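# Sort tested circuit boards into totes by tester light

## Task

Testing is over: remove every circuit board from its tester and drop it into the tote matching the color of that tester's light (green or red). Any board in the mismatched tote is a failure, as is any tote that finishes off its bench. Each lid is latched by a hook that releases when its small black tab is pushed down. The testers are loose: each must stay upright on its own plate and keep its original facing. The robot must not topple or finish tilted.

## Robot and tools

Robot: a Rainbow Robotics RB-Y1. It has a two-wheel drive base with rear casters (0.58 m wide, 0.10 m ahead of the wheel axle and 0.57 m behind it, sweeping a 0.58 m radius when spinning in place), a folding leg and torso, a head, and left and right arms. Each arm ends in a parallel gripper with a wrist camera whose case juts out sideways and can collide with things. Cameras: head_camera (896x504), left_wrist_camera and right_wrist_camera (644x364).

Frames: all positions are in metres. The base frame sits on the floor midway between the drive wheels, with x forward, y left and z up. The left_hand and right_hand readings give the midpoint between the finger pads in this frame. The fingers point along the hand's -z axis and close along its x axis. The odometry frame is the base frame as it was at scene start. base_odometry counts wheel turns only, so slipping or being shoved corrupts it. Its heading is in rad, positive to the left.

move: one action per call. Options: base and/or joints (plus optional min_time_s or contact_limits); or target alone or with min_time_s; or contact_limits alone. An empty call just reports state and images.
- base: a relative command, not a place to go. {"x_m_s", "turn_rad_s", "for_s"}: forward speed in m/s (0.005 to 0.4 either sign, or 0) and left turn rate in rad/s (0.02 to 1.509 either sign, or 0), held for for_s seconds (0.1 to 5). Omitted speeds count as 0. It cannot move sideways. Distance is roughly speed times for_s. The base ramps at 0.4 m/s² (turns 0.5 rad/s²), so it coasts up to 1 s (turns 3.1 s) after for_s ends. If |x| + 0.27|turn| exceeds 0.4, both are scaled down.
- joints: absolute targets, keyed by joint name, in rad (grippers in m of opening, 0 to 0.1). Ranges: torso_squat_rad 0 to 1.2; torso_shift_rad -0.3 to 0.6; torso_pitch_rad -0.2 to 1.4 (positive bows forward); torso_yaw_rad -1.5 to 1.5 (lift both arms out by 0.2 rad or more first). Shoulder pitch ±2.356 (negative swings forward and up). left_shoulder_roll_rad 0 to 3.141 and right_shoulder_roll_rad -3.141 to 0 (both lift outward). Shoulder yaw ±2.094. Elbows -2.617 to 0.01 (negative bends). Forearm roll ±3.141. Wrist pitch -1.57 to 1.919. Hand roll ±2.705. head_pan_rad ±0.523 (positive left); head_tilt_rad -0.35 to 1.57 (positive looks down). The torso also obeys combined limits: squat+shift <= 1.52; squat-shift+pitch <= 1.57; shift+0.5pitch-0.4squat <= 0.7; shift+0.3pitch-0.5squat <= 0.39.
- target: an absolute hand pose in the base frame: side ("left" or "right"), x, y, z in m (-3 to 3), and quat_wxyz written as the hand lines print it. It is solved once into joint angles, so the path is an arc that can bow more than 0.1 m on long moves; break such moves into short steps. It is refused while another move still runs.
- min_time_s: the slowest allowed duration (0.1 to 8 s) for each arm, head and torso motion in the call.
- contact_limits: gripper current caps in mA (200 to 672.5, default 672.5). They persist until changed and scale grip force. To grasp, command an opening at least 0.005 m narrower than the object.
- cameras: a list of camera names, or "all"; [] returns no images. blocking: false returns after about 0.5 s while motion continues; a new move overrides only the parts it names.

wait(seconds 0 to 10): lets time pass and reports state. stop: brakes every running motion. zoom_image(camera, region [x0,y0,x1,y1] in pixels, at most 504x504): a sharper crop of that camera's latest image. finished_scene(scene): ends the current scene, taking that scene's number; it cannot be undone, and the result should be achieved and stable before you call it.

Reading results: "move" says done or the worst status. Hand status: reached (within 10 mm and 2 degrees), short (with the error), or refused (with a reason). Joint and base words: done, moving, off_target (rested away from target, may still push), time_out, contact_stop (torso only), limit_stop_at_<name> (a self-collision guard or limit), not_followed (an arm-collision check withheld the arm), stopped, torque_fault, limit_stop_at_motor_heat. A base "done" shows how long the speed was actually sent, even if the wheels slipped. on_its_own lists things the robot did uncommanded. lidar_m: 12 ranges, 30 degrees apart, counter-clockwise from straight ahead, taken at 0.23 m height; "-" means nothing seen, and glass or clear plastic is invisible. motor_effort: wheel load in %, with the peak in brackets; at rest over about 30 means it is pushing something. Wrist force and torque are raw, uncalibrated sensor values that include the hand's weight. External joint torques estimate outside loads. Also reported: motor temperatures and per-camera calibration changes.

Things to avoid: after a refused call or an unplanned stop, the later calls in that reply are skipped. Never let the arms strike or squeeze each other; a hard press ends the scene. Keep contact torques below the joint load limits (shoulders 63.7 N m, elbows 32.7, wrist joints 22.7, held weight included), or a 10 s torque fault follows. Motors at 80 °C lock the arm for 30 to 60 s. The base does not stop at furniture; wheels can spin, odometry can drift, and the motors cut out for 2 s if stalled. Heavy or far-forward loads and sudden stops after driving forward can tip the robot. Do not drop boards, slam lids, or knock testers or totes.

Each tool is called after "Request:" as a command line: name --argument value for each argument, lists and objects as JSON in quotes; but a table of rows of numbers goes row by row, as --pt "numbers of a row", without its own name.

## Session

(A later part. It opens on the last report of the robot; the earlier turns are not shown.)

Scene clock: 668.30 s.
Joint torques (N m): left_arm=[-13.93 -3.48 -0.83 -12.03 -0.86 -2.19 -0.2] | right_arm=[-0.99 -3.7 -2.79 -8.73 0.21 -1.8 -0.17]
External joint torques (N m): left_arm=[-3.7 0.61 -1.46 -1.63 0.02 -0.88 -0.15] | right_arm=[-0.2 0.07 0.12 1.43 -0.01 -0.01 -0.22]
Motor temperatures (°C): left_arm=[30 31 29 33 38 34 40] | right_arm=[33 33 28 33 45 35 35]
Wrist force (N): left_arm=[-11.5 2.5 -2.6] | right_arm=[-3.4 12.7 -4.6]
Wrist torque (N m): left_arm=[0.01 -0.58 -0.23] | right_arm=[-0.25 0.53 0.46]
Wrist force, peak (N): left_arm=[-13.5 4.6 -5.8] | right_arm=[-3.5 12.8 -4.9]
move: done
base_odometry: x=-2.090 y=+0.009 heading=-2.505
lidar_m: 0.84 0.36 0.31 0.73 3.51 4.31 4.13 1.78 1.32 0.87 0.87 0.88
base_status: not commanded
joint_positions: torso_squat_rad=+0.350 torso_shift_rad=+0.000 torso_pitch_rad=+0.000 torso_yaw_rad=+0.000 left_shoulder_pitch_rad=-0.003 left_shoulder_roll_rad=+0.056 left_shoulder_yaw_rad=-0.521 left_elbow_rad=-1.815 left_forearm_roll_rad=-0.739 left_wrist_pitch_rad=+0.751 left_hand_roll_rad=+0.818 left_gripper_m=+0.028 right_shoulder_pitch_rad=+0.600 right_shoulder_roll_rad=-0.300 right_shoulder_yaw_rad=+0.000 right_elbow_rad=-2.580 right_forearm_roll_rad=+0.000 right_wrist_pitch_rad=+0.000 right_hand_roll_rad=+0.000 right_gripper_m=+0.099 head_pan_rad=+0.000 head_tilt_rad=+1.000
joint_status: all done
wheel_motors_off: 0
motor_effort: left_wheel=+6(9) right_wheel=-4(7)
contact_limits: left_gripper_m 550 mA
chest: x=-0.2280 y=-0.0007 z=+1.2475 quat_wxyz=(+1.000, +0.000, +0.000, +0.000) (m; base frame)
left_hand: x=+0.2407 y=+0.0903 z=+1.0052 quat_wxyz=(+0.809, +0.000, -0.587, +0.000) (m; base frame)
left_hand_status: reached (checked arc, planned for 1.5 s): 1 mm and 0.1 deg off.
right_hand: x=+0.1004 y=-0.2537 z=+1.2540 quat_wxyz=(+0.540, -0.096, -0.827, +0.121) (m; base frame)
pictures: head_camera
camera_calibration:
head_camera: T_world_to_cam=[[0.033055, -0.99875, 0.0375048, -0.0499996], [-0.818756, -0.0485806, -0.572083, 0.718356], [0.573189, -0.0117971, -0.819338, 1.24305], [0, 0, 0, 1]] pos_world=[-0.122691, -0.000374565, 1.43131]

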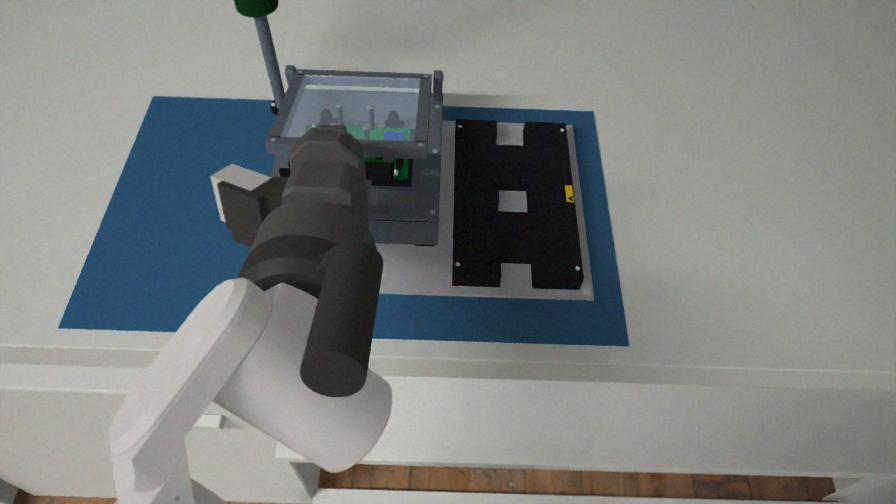

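Rising. Continue.

Request:
move --target '{"side":"left","x":0.266,"y":0.09,"z":1.053,"quat_wxyz":[0.8746,0,-0.4848,0]}' --min_time_s 1.5 --cameras '[]'

Request:
move --target '{"side":"left","x":0.302,"y":0.09,"z":1.093,"quat_wxyz":[0.927,0,-0.3746,0]}' --min_time_s 1.5 --cameras '["head_camera"]'

Request:
move --target '{"side":"left","x":0.346,"y":0.09,"z":1.122,"quat_wxyz":[0.9613,0,-0.2756,0]}' --min_time_s 1.5 --cameras '[]'

Request:
move --target '{"side":"left","x":0.393,"y":0.09,"z":1.137,"quat_wxyz":[0.9613,0,-0.2756,0]}' --min_time_s 1.5 --cameras '[]'

Request:
move --target '{"side":"left","x":0.438,"y":0.09,"z":1.139,"quat_wxyz":[0.9613,0,-0.2756,0]}' --min_time_s 1.5 --cameras '["head_camera","left_wrist_camera"]'

Scene clock: 679.77 s.
Joint torques (N m): left_arm=[-16.39 -5.21 1.81 -11.06 -0.32 -2.31 -0.07] | right_arm=[-0.91 -3.53 -2.54 -8.72 0.09 -1.73 -0.23]
External joint torques (N m): left_arm=[-2.72 -2.21 0.52 -1.54 0.4 -0.79 -0.03] | right_arm=[-0.13 0.24 0.36 1.44 -0.12 0.06 -0.28]
Motor temperatures (°C): left_arm=[30 31 29 33 38 34 40] | right_arm=[33 33 28 33 45 35 35]
Wrist force (N): left_arm=[-10.2 2.9 -7.7] | right_arm=[-3.2 12.5 -4.6]
Wrist torque (N m): left_arm=[-0.02 -0.68 -0.21] | right_arm=[-0.24 0.54 0.47]
Wrist force, peak (N): left_arm=[-12.9 0.7 -10.0] | right_arm=[-3.5 13.0 -4.6]
move: done
base_odometry: x=-2.090 y=+0.009 heading=-2.505
lidar_m: 0.83 0.35 0.31 0.72 3.51 4.31 4.13 1.77 1.31 0.87 0.87 0.88
base_status: not commanded
joint_positions: torso_squat_rad=+0.350 torso_shift_rad=+0.000 torso_pitch_rad=+0.000 torso_yaw_rad=+0.000 left_shoulder_pitch_rad=-0.266 left_shoulder_roll_rad=+0.023 left_shoulder_yaw_rad=-0.394 left_elbow_rad=-1.906 left_forearm_roll_rad=-0.340 left_wrist_pitch_rad=+1.223 left_hand_roll_rad=+0.492 left_gripper_m=+0.028 right_shoulder_pitch_rad=+0.600 right_shoulder_roll_rad=-0.300 right_shoulder_yaw_rad=+0.000 right_elbow_rad=-2.580 right_forearm_roll_rad=+0.000 right_wrist_pitch_rad=+0.000 right_hand_roll_rad=+0.000 right_gripper_m=+0.099 head_pan_rad=+0.000 head_tilt_rad=+1.000
joint_status: all done
wheel_motors_off: 0
motor_effort: left_wheel=+6(7) right_wheel=-5(7)
contact_limits: left_gripper_m 550 mA
chest: x=-0.2280 y=-0.0007 z=+1.2475 quat_wxyz=(+1.000, +0.000, +0.000, +0.000) (m; base frame)
left_hand: x=+0.2655 y=+0.0902 z=+1.0525 quat_wxyz=(+0.875, +0.000, -0.485, +0.000) (m; base frame)
left_hand_status: reached (checked arc, planned for 1.5 s): 1 mm and 0.0 deg off.
right_hand: x=+0.1004 y=-0.2537 z=+1.2540 quat_wxyz=(+0.540, -0.096, -0.827, +0.121) (m; base frame)
pictures: none
No camera images: "cameras" was empty.

Scene clock: 681.60 s.
Joint torques (N m): left_arm=[-18.21 -0.98 2.82 -6.78 -0.21 -1.04 -0.27] | right_arm=[-0.86 -3.66 -2.84 -8.85 0.16 -1.79 -0.23]
External joint torques (N m): left_arm=[0 -0.93 1.18 1.84 0.3 0.29 -0.23] | right_arm=[-0.08 0.12 0.07 1.31 -0.05 0.01 -0.28]
Motor temperatures (°C): left_arm=[30 31 29 33 38 34 40] | right_arm=[33 33 28 33 45 35 35]
Wrist force (N): left_arm=[-6.0 0.6 -7.7] | right_arm=[-3.3 12.7 -4.7]
Wrist torque (N m): left_arm=[-0.10 -0.61 -0.16] | right_arm=[-0.27 0.56 0.47]
Wrist force, peak (N): left_arm=[-11.2 0.0 -11.2] | right_arm=[-3.8 12.8 -4.6]
move: done
base_odometry: x=-2.090 y=+0.009 heading=-2.505
lidar_m: 0.84 0.36 0.31 0.73 3.51 4.31 4.13 1.76 1.31 0.86 0.87 0.88
base_status: not commanded
joint_positions: torso_squat_rad=+0.350 torso_shift_rad=+0.000 torso_pitch_rad=+0.000 torso_yaw_rad=+0.000 left_shoulder_pitch_rad=-0.642 left_shoulder_roll_rad=+0.001 left_shoulder_yaw_rad=-0.192 left_elbow_rad=-1.704 left_forearm_roll_rad=-0.122 left_wrist_pitch_rad=+1.571 left_hand_roll_rad=+0.386 left_gripper_m=+0.028 right_shoulder_pitch_rad=+0.600 right_shoulder_roll_rad=-0.300 right_shoulder_yaw_rad=+0.000 right_elbow_rad=-2.580 right_forearm_roll_rad=+0.000 right_wrist_pitch_rad=+0.000 right_hand_roll_rad=+0.000 right_gripper_m=+0.099 head_pan_rad=+0.000 head_tilt_rad=+1.000
joint_status: all done
wheel_motors_off: 0
motor_effort: left_wheel=+6(7) right_wheel=-6(7)
contact_limits: left_gripper_m 550 mA
chest: x=-0.2280 y=-0.0007 z=+1.2475 quat_wxyz=(+1.000, +0.000, +0.000, +0.000) (m; base frame)
left_hand: x=+0.3017 y=+0.0901 z=+1.0932 quat_wxyz=(+0.927, +0.000, -0.375, +0.000) (m; base frame)
left_hand_status: reached (checked arc, planned for 1.5 s): 0 mm and 0.1 deg off.
right_hand: x=+0.1004 y=-0.2537 z=+1.2540 quat_wxyz=(+0.540, -0.096, -0.827, +0.121) (m; base frame)
pictures: head_camera
camera_calibration:
head_camera: T_world_to_cam=[[0.0330618, -0.998749, 0.0375224, -0.050003], [-0.818742, -0.0485965, -0.572102, 0.718365], [0.573209, -0.0118064, -0.819324, 1.24305], [0, 0, 0, 1]] pos_world=[-0.122718, -0.000354427, 1.43131]

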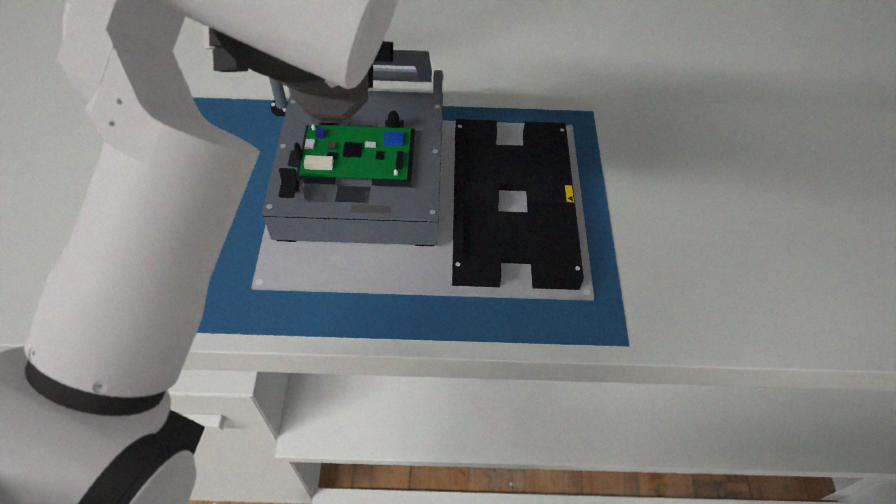

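Scene clock: 683.43 s.
Joint torques (N m): left_arm=[-23.28 5.85 2.32 -8.2 -0.28 -1.32 -0.25] | right_arm=[-0.84 -3.53 -2.73 -8.81 0.14 -1.73 -0.25]
External joint torques (N m): left_arm=[-0.87 1.74 0.89 0.54 0.05 -0.25 -0.22] | right_arm=[-0.05 0.24 0.18 1.35 -0.07 0.06 -0.3]
Motor temperatures (°C): left_arm=[30 31 29 33 38 34 40] | right_arm=[33 33 28 33 45 35 35]
Wrist force (N): left_arm=[-7.8 0.9 -8.2] | right_arm=[-3.2 12.5 -4.5]
Wrist torque (N m): left_arm=[-0.11 -0.55 -0.22] | right_arm=[-0.25 0.57 0.46]
Wrist force, peak (N): left_arm=[-10.1 2.8 -11.3] | right_arm=[-3.3 12.8 -4.7]
move: done
base_odometry: x=-2.090 y=+0.009 heading=-2.505
lidar_m: 0.84 0.35 0.31 0.72 3.51 4.31 4.13 1.78 1.31 0.87 0.87 0.87
base_status: not commanded
joint_positions: torso_squat_rad=+0.350 torso_shift_rad=+0.000 torso_pitch_rad=+0.000 torso_yaw_rad=+0.000 left_shoulder_pitch_rad=-1.025 left_shoulder_roll_rad=+0.026 left_shoulder_yaw_rad=-0.007 left_elbow_rad=-1.242 left_forearm_roll_rad=+0.004 left_wrist_pitch_rad=+1.657 left_hand_roll_rad=+0.333 left_gripper_m=+0.028 right_shoulder_pitch_rad=+0.600 right_shoulder_roll_rad=-0.300 right_shoulder_yaw_rad=+0.000 right_elbow_rad=-2.580 right_forearm_roll_rad=+0.000 right_wrist_pitch_rad=+0.000 right_hand_roll_rad=+0.000 right_gripper_m=+0.099 head_pan_rad=+0.000 head_tilt_rad=+1.000
joint_status: all done
wheel_motors_off: 0
motor_effort: left_wheel=+5(8) right_wheel=-5(7)
contact_limits: left_gripper_m 550 mA
chest: x=-0.2280 y=-0.0007 z=+1.2475 quat_wxyz=(+1.000, +0.000, +0.000, +0.000) (m; base frame)
left_hand: x=+0.3453 y=+0.0899 z=+1.1218 quat_wxyz=(+0.961, -0.001, -0.277, +0.000) (m; base frame)
left_hand_status: reached (checked arc, planned for 1.5 s): 1 mm and 0.2 deg off.
right_hand: x=+0.1004 y=-0.2537 z=+1.2540 quat_wxyz=(+0.540, -0.096, -0.827, +0.121) (m; base frame)
pictures: none
No camera images: "cameras" was empty.

Scene clock: 685.27 s.
Joint torques (N m): left_arm=[-25.54 8.59 2.17 -8.6 -0.28 -2.04 -0.23] | right_arm=[-0.91 -3.83 -2.73 -8.81 0.21 -1.77 -0.2]
External joint torques (N m): left_arm=[-0.9 1.72 1.06 0.74 0.03 -0.96 -0.2] | right_arm=[-0.13 -0.06 0.17 1.35 0 0.03 -0.25]
Motor temperatures (°C): left_arm=[30 31 29 33 38 34 40] | right_arm=[33 33 28 33 45 35 35]
Wrist force (N): left_arm=[-8.1 0.1 -9.8] | right_arm=[-3.6 12.8 -4.6]
Wrist torque (N m): left_arm=[-0.07 -0.54 -0.22] | right_arm=[-0.27 0.51 0.46]
Wrist force, peak (N): left_arm=[-4.5 -0.9 23.8] | right_arm=[-3.3 13.0 -4.7]
move: done
base_odometry: x=-2.090 y=+0.009 heading=-2.505
lidar_m: 0.84 0.35 0.31 0.73 3.51 4.31 4.13 1.77 1.32 0.87 0.87 0.88
base_status: not commanded
joint_positions: torso_squat_rad=+0.350 torso_shift_rad=+0.000 torso_pitch_rad=+0.000 torso_yaw_rad=+0.000 left_shoulder_pitch_rad=-1.268 left_shoulder_roll_rad=+0.070 left_shoulder_yaw_rad=+0.060 left_elbow_rad=-0.807 left_forearm_roll_rad=+0.039 left_wrist_pitch_rad=+1.454 left_hand_roll_rad=+0.314 left_gripper_m=+0.028 right_shoulder_pitch_rad=+0.600 right_shoulder_roll_rad=-0.300 right_shoulder_yaw_rad=+0.000 right_elbow_rad=-2.580 right_forearm_roll_rad=+0.000 right_wrist_pitch_rad=+0.000 right_hand_roll_rad=+0.000 right_gripper_m=+0.099 head_pan_rad=+0.000 head_tilt_rad=+1.000
joint_status: all done
wheel_motors_off: 0
motor_effort: left_wheel=+7(9) right_wheel=-4(7)
contact_limits: left_gripper_m 550 mA
chest: x=-0.2281 y=-0.0008 z=+1.2475 quat_wxyz=(+1.000, +0.000, +0.000, +0.000) (m; base frame)
left_hand: x=+0.3921 y=+0.0899 z=+1.1368 quat_wxyz=(+0.961, -0.001, -0.278, +0.000) (m; base frame)
left_hand_status: reached (checked arc, planned for 1.5 s): 1 mm and 0.2 deg off.
right_hand: x=+0.1003 y=-0.2537 z=+1.2540 quat_wxyz=(+0.540, -0.095, -0.827, +0.121) (m; base frame)
pictures: none
No camera images: "cameras" was empty.

Scene clock: 687.10 s.
Joint torques (N m): left_arm=[-20.76 8.52 1.58 -6.23 0.18 -0.57 -0.21] | right_arm=[-0.66 -3.72 -2.63 -8.81 0.1 -1.76 -0.17]
External joint torques (N m): left_arm=[5.09 -0.52 1.31 3.58 0.41 0.7 -0.17] | right_arm=[0.13 0.06 0.28 1.35 -0.11 0.03 -0.21]
Motor temperatures (°C): left_arm=[30 31 29 33 38 34 40] | right_arm=[33 33 28 33 45 35 35]
Wrist force (N): left_arm=[-2.8 -0.8 -4.5] | right_arm=[-3.4 12.6 -4.6]
Wrist torque (N m): left_arm=[0.03 -0.60 -0.18] | right_arm=[-0.24 0.54 0.46]
Wrist force, peak (N): left_arm=[30.2 -11.3 55.3] | right_arm=[-3.1 12.8 -4.8]
move: short
base_odometry: x=-2.090 y=+0.009 heading=-2.505
lidar_m: 0.84 0.35 0.31 0.74 3.50 4.31 4.13 1.78 1.31 0.86 0.87 0.88
base_status: not commanded
joint_positions: torso_squat_rad=+0.350 torso_shift_rad=+0.000 torso_pitch_rad=+0.000 torso_yaw_rad=+0.000 left_shoulder_pitch_rad=-1.505 left_shoulder_roll_rad=+0.112 left_shoulder_yaw_rad=+0.109 left_elbow_rad=-0.268 left_forearm_roll_rad=+0.067 left_wrist_pitch_rad=+1.031 left_hand_roll_rad=+0.283 left_gripper_m=+0.028 right_shoulder_pitch_rad=+0.600 right_shoulder_roll_rad=-0.300 right_shoulder_yaw_rad=+0.000 right_elbow_rad=-2.580 right_forearm_roll_rad=+0.000 right_wrist_pitch_rad=+0.000 right_hand_roll_rad=+0.000 right_gripper_m=+0.099 head_pan_rad=+0.000 head_tilt_rad=+1.000
joint_status: all done
wheel_motors_off: 0
motor_effort: left_wheel=+6(8) right_wheel=-3(6)
contact_limits: left_gripper_m 550 mA
chest: x=-0.2282 y=-0.0008 z=+1.2475 quat_wxyz=(+1.000, +0.001, +0.000, +0.000) (m; base frame)
left_hand: x=+0.4373 y=+0.0899 z=+1.1402 quat_wxyz=(+0.943, -0.015, -0.331, -0.005) (m; base frame)
left_hand_status: short (checked arc, as near as the solve gets, planned for 1.5 s): 1 mm and 7.0 deg off. The place is met; only the turn is off.
right_hand: x=+0.1001 y=-0.2538 z=+1.2541 quat_wxyz=(+0.540, -0.096, -0.828, +0.120) (m; base frame)
pictures: head_camera, left_wrist_camera
camera_calibration:
head_camera: T_world_to_cam=[[0.0329882, -0.998756, 0.0373838, -0.04994], [-0.818503, -0.0484617, -0.572454, 0.71866], [0.573554, -0.0117146, -0.819084, 1.24295], [0, 0, 0, 1]] pos_world=[-0.123024, -0.000489769, 1.43134]
left_wrist_camera: T_world_to_cam=[[0.788091, 0.0163369, 0.615342, -1.04906], [-0.306811, -0.856201, 0.415676, -0.228554], [0.533647, -0.516384, -0.669752, 0.645655], [0, 0, 0, 1]] pos_world=[0.412077, 0.154856, 1.17296]

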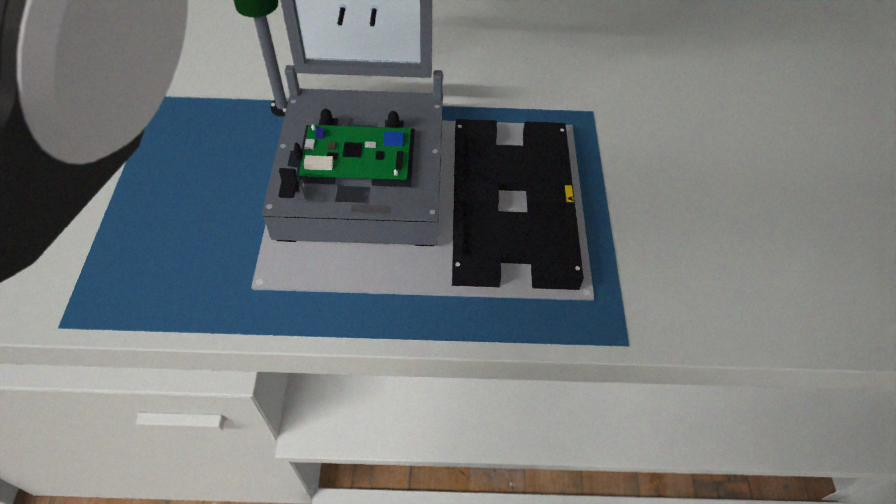

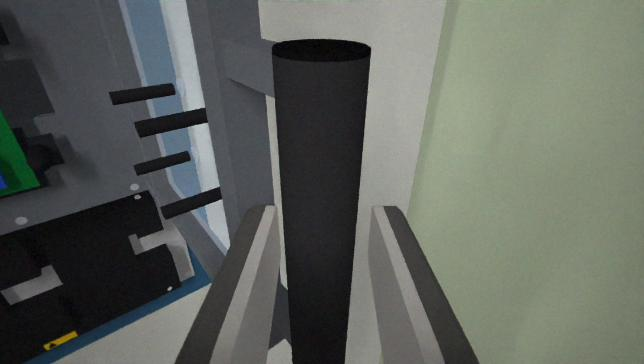

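Request:
move --joints '{"left_gripper_m":0.06}' --cameras '["left_wrist_camera","head_camera"]'

Request:
move --target '{"side":"left","x":0.428,"y":0.09,"z":1.165,"quat_wxyz":[0.933,-0.02,-0.36,-0.007]}' --cameras '[]'

Request:
move --target '{"side":"left","x":0.38,"y":0.09,"z":1.2,"quat_wxyz":[0.933,-0.02,-0.36,-0.007]}' --cameras '[]'

Request:
move --target '{"side":"left","x":0.29,"y":0.09,"z":1.24,"quat_wxyz":[0.98,0,-0.2,0]}' --cameras '[]'

Request:
move --joints '{"torso_squat_rad":0.7,"torso_pitch_rad":0.2,"left_gripper_m":0.083,"head_tilt_rad":0.8}' --cameras '["head_camera"]'

Request:
move --target '{"side":"left","x":0.345,"y":0.1,"z":1.03,"quat_wxyz":[1,0,0,0]}'

Scene clock: 715.23 s.
Joint torques (N m): left_arm=[-2.61 -0.32 1.45 4.23 1.77 3.68 -0.02] | right_arm=[-0.88 -3.66 -2.56 -8.82 0.22 -1.75 -0.19]
External joint torques (N m): left_arm=[23.26 -9.41 1.17 14.07 2 4.96 0.02] | right_arm=[-0.07 0.12 0.34 1.34 0.01 0.04 -0.24]
Motor temperatures (°C): left_arm=[30 31 29 33 37 34 40] | right_arm=[33 33 28 33 45 35 35]
Wrist force (N): left_arm=[19.7 1.7 21.0] | right_arm=[-3.3 12.6 -4.5]
Wrist torque (N m): left_arm=[0.28 -0.29 -0.43] | right_arm=[-0.23 0.56 0.45]
Wrist force, peak (N): left_arm=[21.7 1.7 23.2] | right_arm=[-3.5 12.9 -4.6]
move: done
base_odometry: x=-2.090 y=+0.009 heading=-2.505
lidar_m: 0.84 0.35 0.31 0.73 3.51 4.32 4.13 1.78 1.32 0.87 0.86 0.88
base_status: not commanded
joint_positions: torso_squat_rad=+0.350 torso_shift_rad=+0.000 torso_pitch_rad=-0.001 torso_yaw_rad=+0.000 left_shoulder_pitch_rad=-1.510 left_shoulder_roll_rad=+0.115 left_shoulder_yaw_rad=+0.109 left_elbow_rad=-0.270 left_forearm_roll_rad=+0.066 left_wrist_pitch_rad=+1.030 left_hand_roll_rad=+0.283 left_gripper_m=+0.060 right_shoulder_pitch_rad=+0.600 right_shoulder_roll_rad=-0.300 right_shoulder_yaw_rad=+0.000 right_elbow_rad=-2.580 right_forearm_roll_rad=+0.000 right_wrist_pitch_rad=+0.000 right_hand_roll_rad=+0.000 right_gripper_m=+0.099 head_pan_rad=+0.000 head_tilt_rad=+1.000
joint_status: all done
wheel_motors_off: 0
motor_effort: left_wheel=+6(8) right_wheel=-5(6)
contact_limits: left_gripper_m 550 mA
chest: x=-0.2287 y=-0.0008 z=+1.2475 quat_wxyz=(+1.000, +0.001, -0.001, +0.000) (m; base frame)
left_hand: x=+0.4385 y=+0.0899 z=+1.1452 quat_wxyz=(+0.942, -0.016, -0.336, -0.005) (m; base frame)
right_hand: x=+0.0997 y=-0.2538 z=+1.2544 quat_wxyz=(+0.540, -0.096, -0.828, +0.120) (m; base frame)
pictures: head_camera, left_wrist_camera
camera_calibration:
head_camera: T_world_to_cam=[[0.0330053, -0.998755, 0.0374166, -0.0499593], [-0.817961, -0.0485056, -0.573226, 0.719338], [0.574327, -0.0116857, -0.818543, 1.24271], [0, 0, 0, 1]] pos_world=[-0.123683, -0.000483129, 1.43142]
left_wrist_camera: T_world_to_cam=[[0.782196, 0.0164063, 0.622817, -1.05912], [-0.310883, -0.856033, 0.412988, -0.225379], [0.539927, -0.51666, -0.664485, 0.639706], [0, 0, 0, 1]] pos_world=[0.412974, 0.154955, 1.17779]

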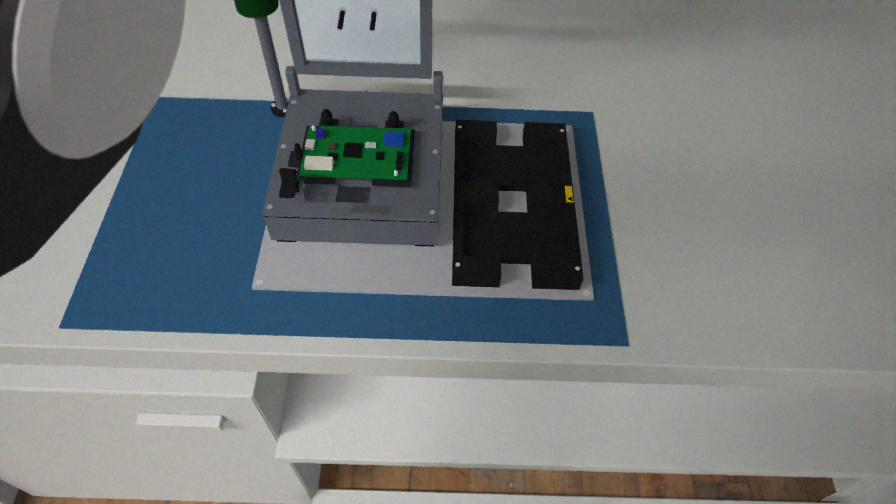

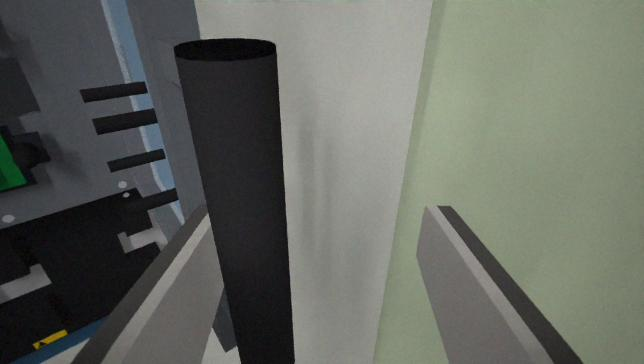

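Scene clock: 716.40 s.
Joint torques (N m): left_arm=[-24.09 6.37 0.21 -9.28 -0.09 -1.49 0.23] | right_arm=[-0.76 -3.64 -2.86 -8.73 0.15 -1.8 -0.22]
External joint torques (N m): left_arm=[1.05 -0.99 -0.85 0.36 0.2 -0.14 0.27] | right_arm=[0.03 0.14 0.05 1.43 -0.06 -0.01 -0.27]
Motor temperatures (°C): left_arm=[30 31 29 33 37 34 40] | right_arm=[33 33 28 33 45 35 35]
Wrist force (N): left_arm=[-6.0 0.4 -8.0] | right_arm=[-3.5 12.7 -4.5]
Wrist torque (N m): left_arm=[-0.08 -0.65 -0.18] | right_arm=[-0.26 0.54 0.46]
Wrist force, peak (N): left_arm=[43.5 -14.0 57.5] | right_arm=[-2.9 13.0 -4.8]
move: done
base_odometry: x=-2.090 y=+0.009 heading=-2.505
lidar_m: 0.84 0.35 0.31 0.73 3.51 4.31 4.13 1.77 1.31 0.86 0.87 0.88
base_status: not commanded
joint_positions: torso_squat_rad=+0.350 torso_shift_rad=+0.000 torso_pitch_rad=+0.000 torso_yaw_rad=+0.000 left_shoulder_pitch_rad=-1.295 left_shoulder_roll_rad=+0.090 left_shoulder_yaw_rad=+0.079 left_elbow_rad=-0.762 left_forearm_roll_rad=+0.036 left_wrist_pitch_rad=+1.269 left_hand_roll_rad=+0.292 left_gripper_m=+0.060 right_shoulder_pitch_rad=+0.600 right_shoulder_roll_rad=-0.300 right_shoulder_yaw_rad=+0.000 right_elbow_rad=-2.580 right_forearm_roll_rad=+0.000 right_wrist_pitch_rad=+0.000 right_hand_roll_rad=+0.000 right_gripper_m=+0.099 head_pan_rad=+0.000 head_tilt_rad=+1.000
joint_status: all done
wheel_motors_off: 0
motor_effort: left_wheel=+4(8) right_wheel=-5(7)
contact_limits: left_gripper_m 550 mA
chest: x=-0.2280 y=-0.0008 z=+1.2475 quat_wxyz=(+1.000, +0.000, +0.000, +0.000) (m; base frame)
left_hand: x=+0.4279 y=+0.0902 z=+1.1644 quat_wxyz=(+0.935, -0.019, -0.355, -0.006) (m; base frame)
left_hand_status: reached (checked arc, planned for 0.8 s): 1 mm and 0.6 deg off.
right_hand: x=+0.1004 y=-0.2537 z=+1.2540 quat_wxyz=(+0.540, -0.096, -0.827, +0.121) (m; base frame)
pictures: none
No camera images: "cameras" was empty.

Scene clock: 717.57 s.
Joint torques (N m): left_arm=[-21.54 4.79 0.64 -7.83 -0.13 -1.53 0.28] | right_arm=[-0.88 -3.82 -2.81 -8.75 0.24 -1.8 -0.18]
External joint torques (N m): left_arm=[1.72 -0.8 -0.88 0.69 0.19 -0.19 0.32] | right_arm=[-0.1 -0.04 0.09 1.41 0.03 -0.01 -0.23]
Motor temperatures (°C): left_arm=[30 31 29 33 37 34 40] | right_arm=[33 33 28 33 45 35 35]
Wrist force (N): left_arm=[-6.3 1.1 -8.0] | right_arm=[-3.2 12.5 -4.7]
Wrist torque (N m): left_arm=[-0.14 -0.70 -0.21] | right_arm=[-0.25 0.56 0.47]
Wrist force, peak (N): left_arm=[-6.8 0.8 -9.0] | right_arm=[-3.1 13.1 -4.9]
move: done
base_odometry: x=-2.090 y=+0.009 heading=-2.505
lidar_m: 0.84 0.35 0.31 0.72 3.50 4.31 4.13 1.76 1.32 0.87 0.87 0.87
base_status: not commanded
joint_positions: torso_squat_rad=+0.350 torso_shift_rad=+0.000 torso_pitch_rad=+0.000 torso_yaw_rad=+0.000 left_shoulder_pitch_rad=-1.149 left_shoulder_roll_rad=+0.069 left_shoulder_yaw_rad=+0.045 left_elbow_rad=-1.225 left_forearm_roll_rad=+0.020 left_wrist_pitch_rad=+1.585 left_hand_roll_rad=+0.303 left_gripper_m=+0.060 right_shoulder_pitch_rad=+0.600 right_shoulder_roll_rad=-0.300 right_shoulder_yaw_rad=+0.000 right_elbow_rad=-2.580 right_forearm_roll_rad=+0.000 right_wrist_pitch_rad=+0.000 right_hand_roll_rad=+0.000 right_gripper_m=+0.099 head_pan_rad=+0.000 head_tilt_rad=+1.000
joint_status: all done
wheel_motors_off: 0
motor_effort: left_wheel=+7(7) right_wheel=-5(7)
contact_limits: left_gripper_m 550 mA
chest: x=-0.2280 y=-0.0007 z=+1.2475 quat_wxyz=(+1.000, +0.000, +0.000, +0.000) (m; base frame)
left_hand: x=+0.3794 y=+0.0902 z=+1.2004 quat_wxyz=(+0.934, -0.020, -0.357, -0.007) (m; base frame)
left_hand_status: reached (checked arc, planned for 0.8 s): 1 mm and 0.3 deg off.
right_hand: x=+0.1004 y=-0.2537 z=+1.2540 quat_wxyz=(+0.540, -0.096, -0.827, +0.121) (m; base frame)
pictures: none
No camera images: "cameras" was empty.

Scene clock: 719.10 s.
Joint torques (N m): left_arm=[-20.9 7.49 6.18 -3.79 -0.44 -0.7 -0.34] | right_arm=[-0.97 -3.66 -2.47 -8.71 0.14 -1.75 -0.25]
External joint torques (N m): left_arm=[1.72 -0.09 -1.17 0.09 0.06 -0.08 -0.32] | right_arm=[-0.18 0.12 0.44 1.46 -0.08 0.04 -0.3]
Motor temperatures (°C): left_arm=[30 31 29 33 37 34 40] | right_arm=[33 33 28 33 45 35 35]
Wrist force (N): left_arm=[-4.4 0.2 -9.0] | right_arm=[-3.2 12.5 -4.6]
Wrist torque (N m): left_arm=[-0.06 -0.55 -0.16] | right_arm=[-0.23 0.54 0.45]
Wrist force, peak (N): left_arm=[-6.4 1.0 -9.3] | right_arm=[-3.4 12.9 -4.6]
move: done
base_odometry: x=-2.090 y=+0.009 heading=-2.505
lidar_m: 0.84 0.36 0.31 0.72 3.50 4.31 4.13 1.77 1.31 0.87 0.88 0.87
base_status: not commanded
joint_positions: torso_squat_rad=+0.350 torso_shift_rad=+0.000 torso_pitch_rad=+0.000 torso_yaw_rad=+0.000 left_shoulder_pitch_rad=-1.390 left_shoulder_roll_rad=+0.476 left_shoulder_yaw_rad=-0.496 left_elbow_rad=-1.282 left_forearm_roll_rad=+0.851 left_wrist_pitch_rad=+1.919 left_hand_roll_rad=+0.772 left_gripper_m=+0.060 right_shoulder_pitch_rad=+0.600 right_shoulder_roll_rad=-0.300 right_shoulder_yaw_rad=+0.000 right_elbow_rad=-2.580 right_forearm_roll_rad=+0.000 right_wrist_pitch_rad=+0.000 right_hand_roll_rad=+0.000 right_gripper_m=+0.099 head_pan_rad=+0.000 head_tilt_rad=+1.000
joint_status: all done
wheel_motors_off: 0
motor_effort: left_wheel=+6(8) right_wheel=-5(7)
contact_limits: left_gripper_m 550 mA
chest: x=-0.2280 y=-0.0007 z=+1.2475 quat_wxyz=(+1.000, +0.000, +0.000, +0.000) (m; base frame)
left_hand: x=+0.2900 y=+0.0901 z=+1.2402 quat_wxyz=(+0.980, +0.000, -0.200, +0.000) (m; base frame)
left_hand_status: reached (checked arc, planned for 0.9 s): 0 mm and 0.1 deg off.
right_hand: x=+0.1004 y=-0.2537 z=+1.2540 quat_wxyz=(+0.540, -0.096, -0.827, +0.121) (m; base frame)
pictures: none
No camera images: "cameras" was empty.

Scene clock: 721.07 s.
Joint torques (N m): left_arm=[-21.35 6.95 6.33 -4.66 -0.13 -0.5 -0.32] | right_arm=[1.74 -3.51 -2.92 -9.14 0.2 -1.94 -0.21]
External joint torques (N m): left_arm=[1.33 -0.02 -0.86 0.29 0.11 -0.15 -0.3] | right_arm=[-0.29 0.2 0.06 1.46 -0.03 -0.01 -0.26]
Motor temperatures (°C): left_arm=[30 31 29 33 37 34 40] | right_arm=[33 33 28 33 45 35 35]
Wrist force (N): left_arm=[-3.1 0.2 -9.3] | right_arm=[-3.9 12.7 -5.9]
Wrist torque (N m): left_arm=[-0.08 -0.48 -0.19] | right_arm=[-0.26 0.49 0.44]
Wrist force, peak (N): left_arm=[-3.5 0.2 -9.7] | right_arm=[-4.0 13.0 -5.9]
move: done
base_odometry: x=-2.090 y=+0.009 heading=-2.505
lidar_m: 0.84 0.35 0.30 0.72 3.51 4.31 4.13 1.77 1.32 0.87 0.87 0.88
base_status: not commanded
joint_positions: torso_squat_rad=+0.700 torso_shift_rad=+0.000 torso_pitch_rad=+0.200 torso_yaw_rad=+0.000 left_shoulder_pitch_rad=-1.390 left_shoulder_roll_rad=+0.476 left_shoulder_yaw_rad=-0.496 left_elbow_rad=-1.282 left_forearm_roll_rad=+0.851 left_wrist_pitch_rad=+1.919 left_hand_roll_rad=+0.772 left_gripper_m=+0.083 right_shoulder_pitch_rad=+0.600 right_shoulder_roll_rad=-0.300 right_shoulder_yaw_rad=+0.000 right_elbow_rad=-2.580 right_forearm_roll_rad=+0.000 right_wrist_pitch_rad=+0.000 right_hand_roll_rad=+0.000 right_gripper_m=+0.099 head_pan_rad=+0.000 head_tilt_rad=+0.800
joint_status: all done
wheel_motors_off: 0
motor_effort: left_wheel=+6(8) right_wheel=-7(7)
contact_limits: left_gripper_m 550 mA
chest: x=-0.1665 y=-0.0006 z=+1.1191 quat_wxyz=(+0.995, +0.000, +0.100, +0.000) (m; base frame)
left_hand: x=+0.3397 y=+0.0902 z=+1.0090 quat_wxyz=(+0.995, +0.000, -0.101, +0.000) (m; base frame)
right_hand: x=+0.1567 y=-0.2536 z=+1.0603 quat_wxyz=(+0.620, -0.083, -0.769, +0.130) (m; base frame)
pictures: head_camera
camera_calibration:
head_camera: T_world_to_cam=[[0.033008, -0.998751, 0.0375004, -0.0481168], [-0.818778, -0.0485391, -0.572054, 0.722622], [0.57316, -0.0118221, -0.819358, 1.0733], [0, 0, 0, 1]] pos_world=[-0.0219171, -0.000292552, 1.2946]

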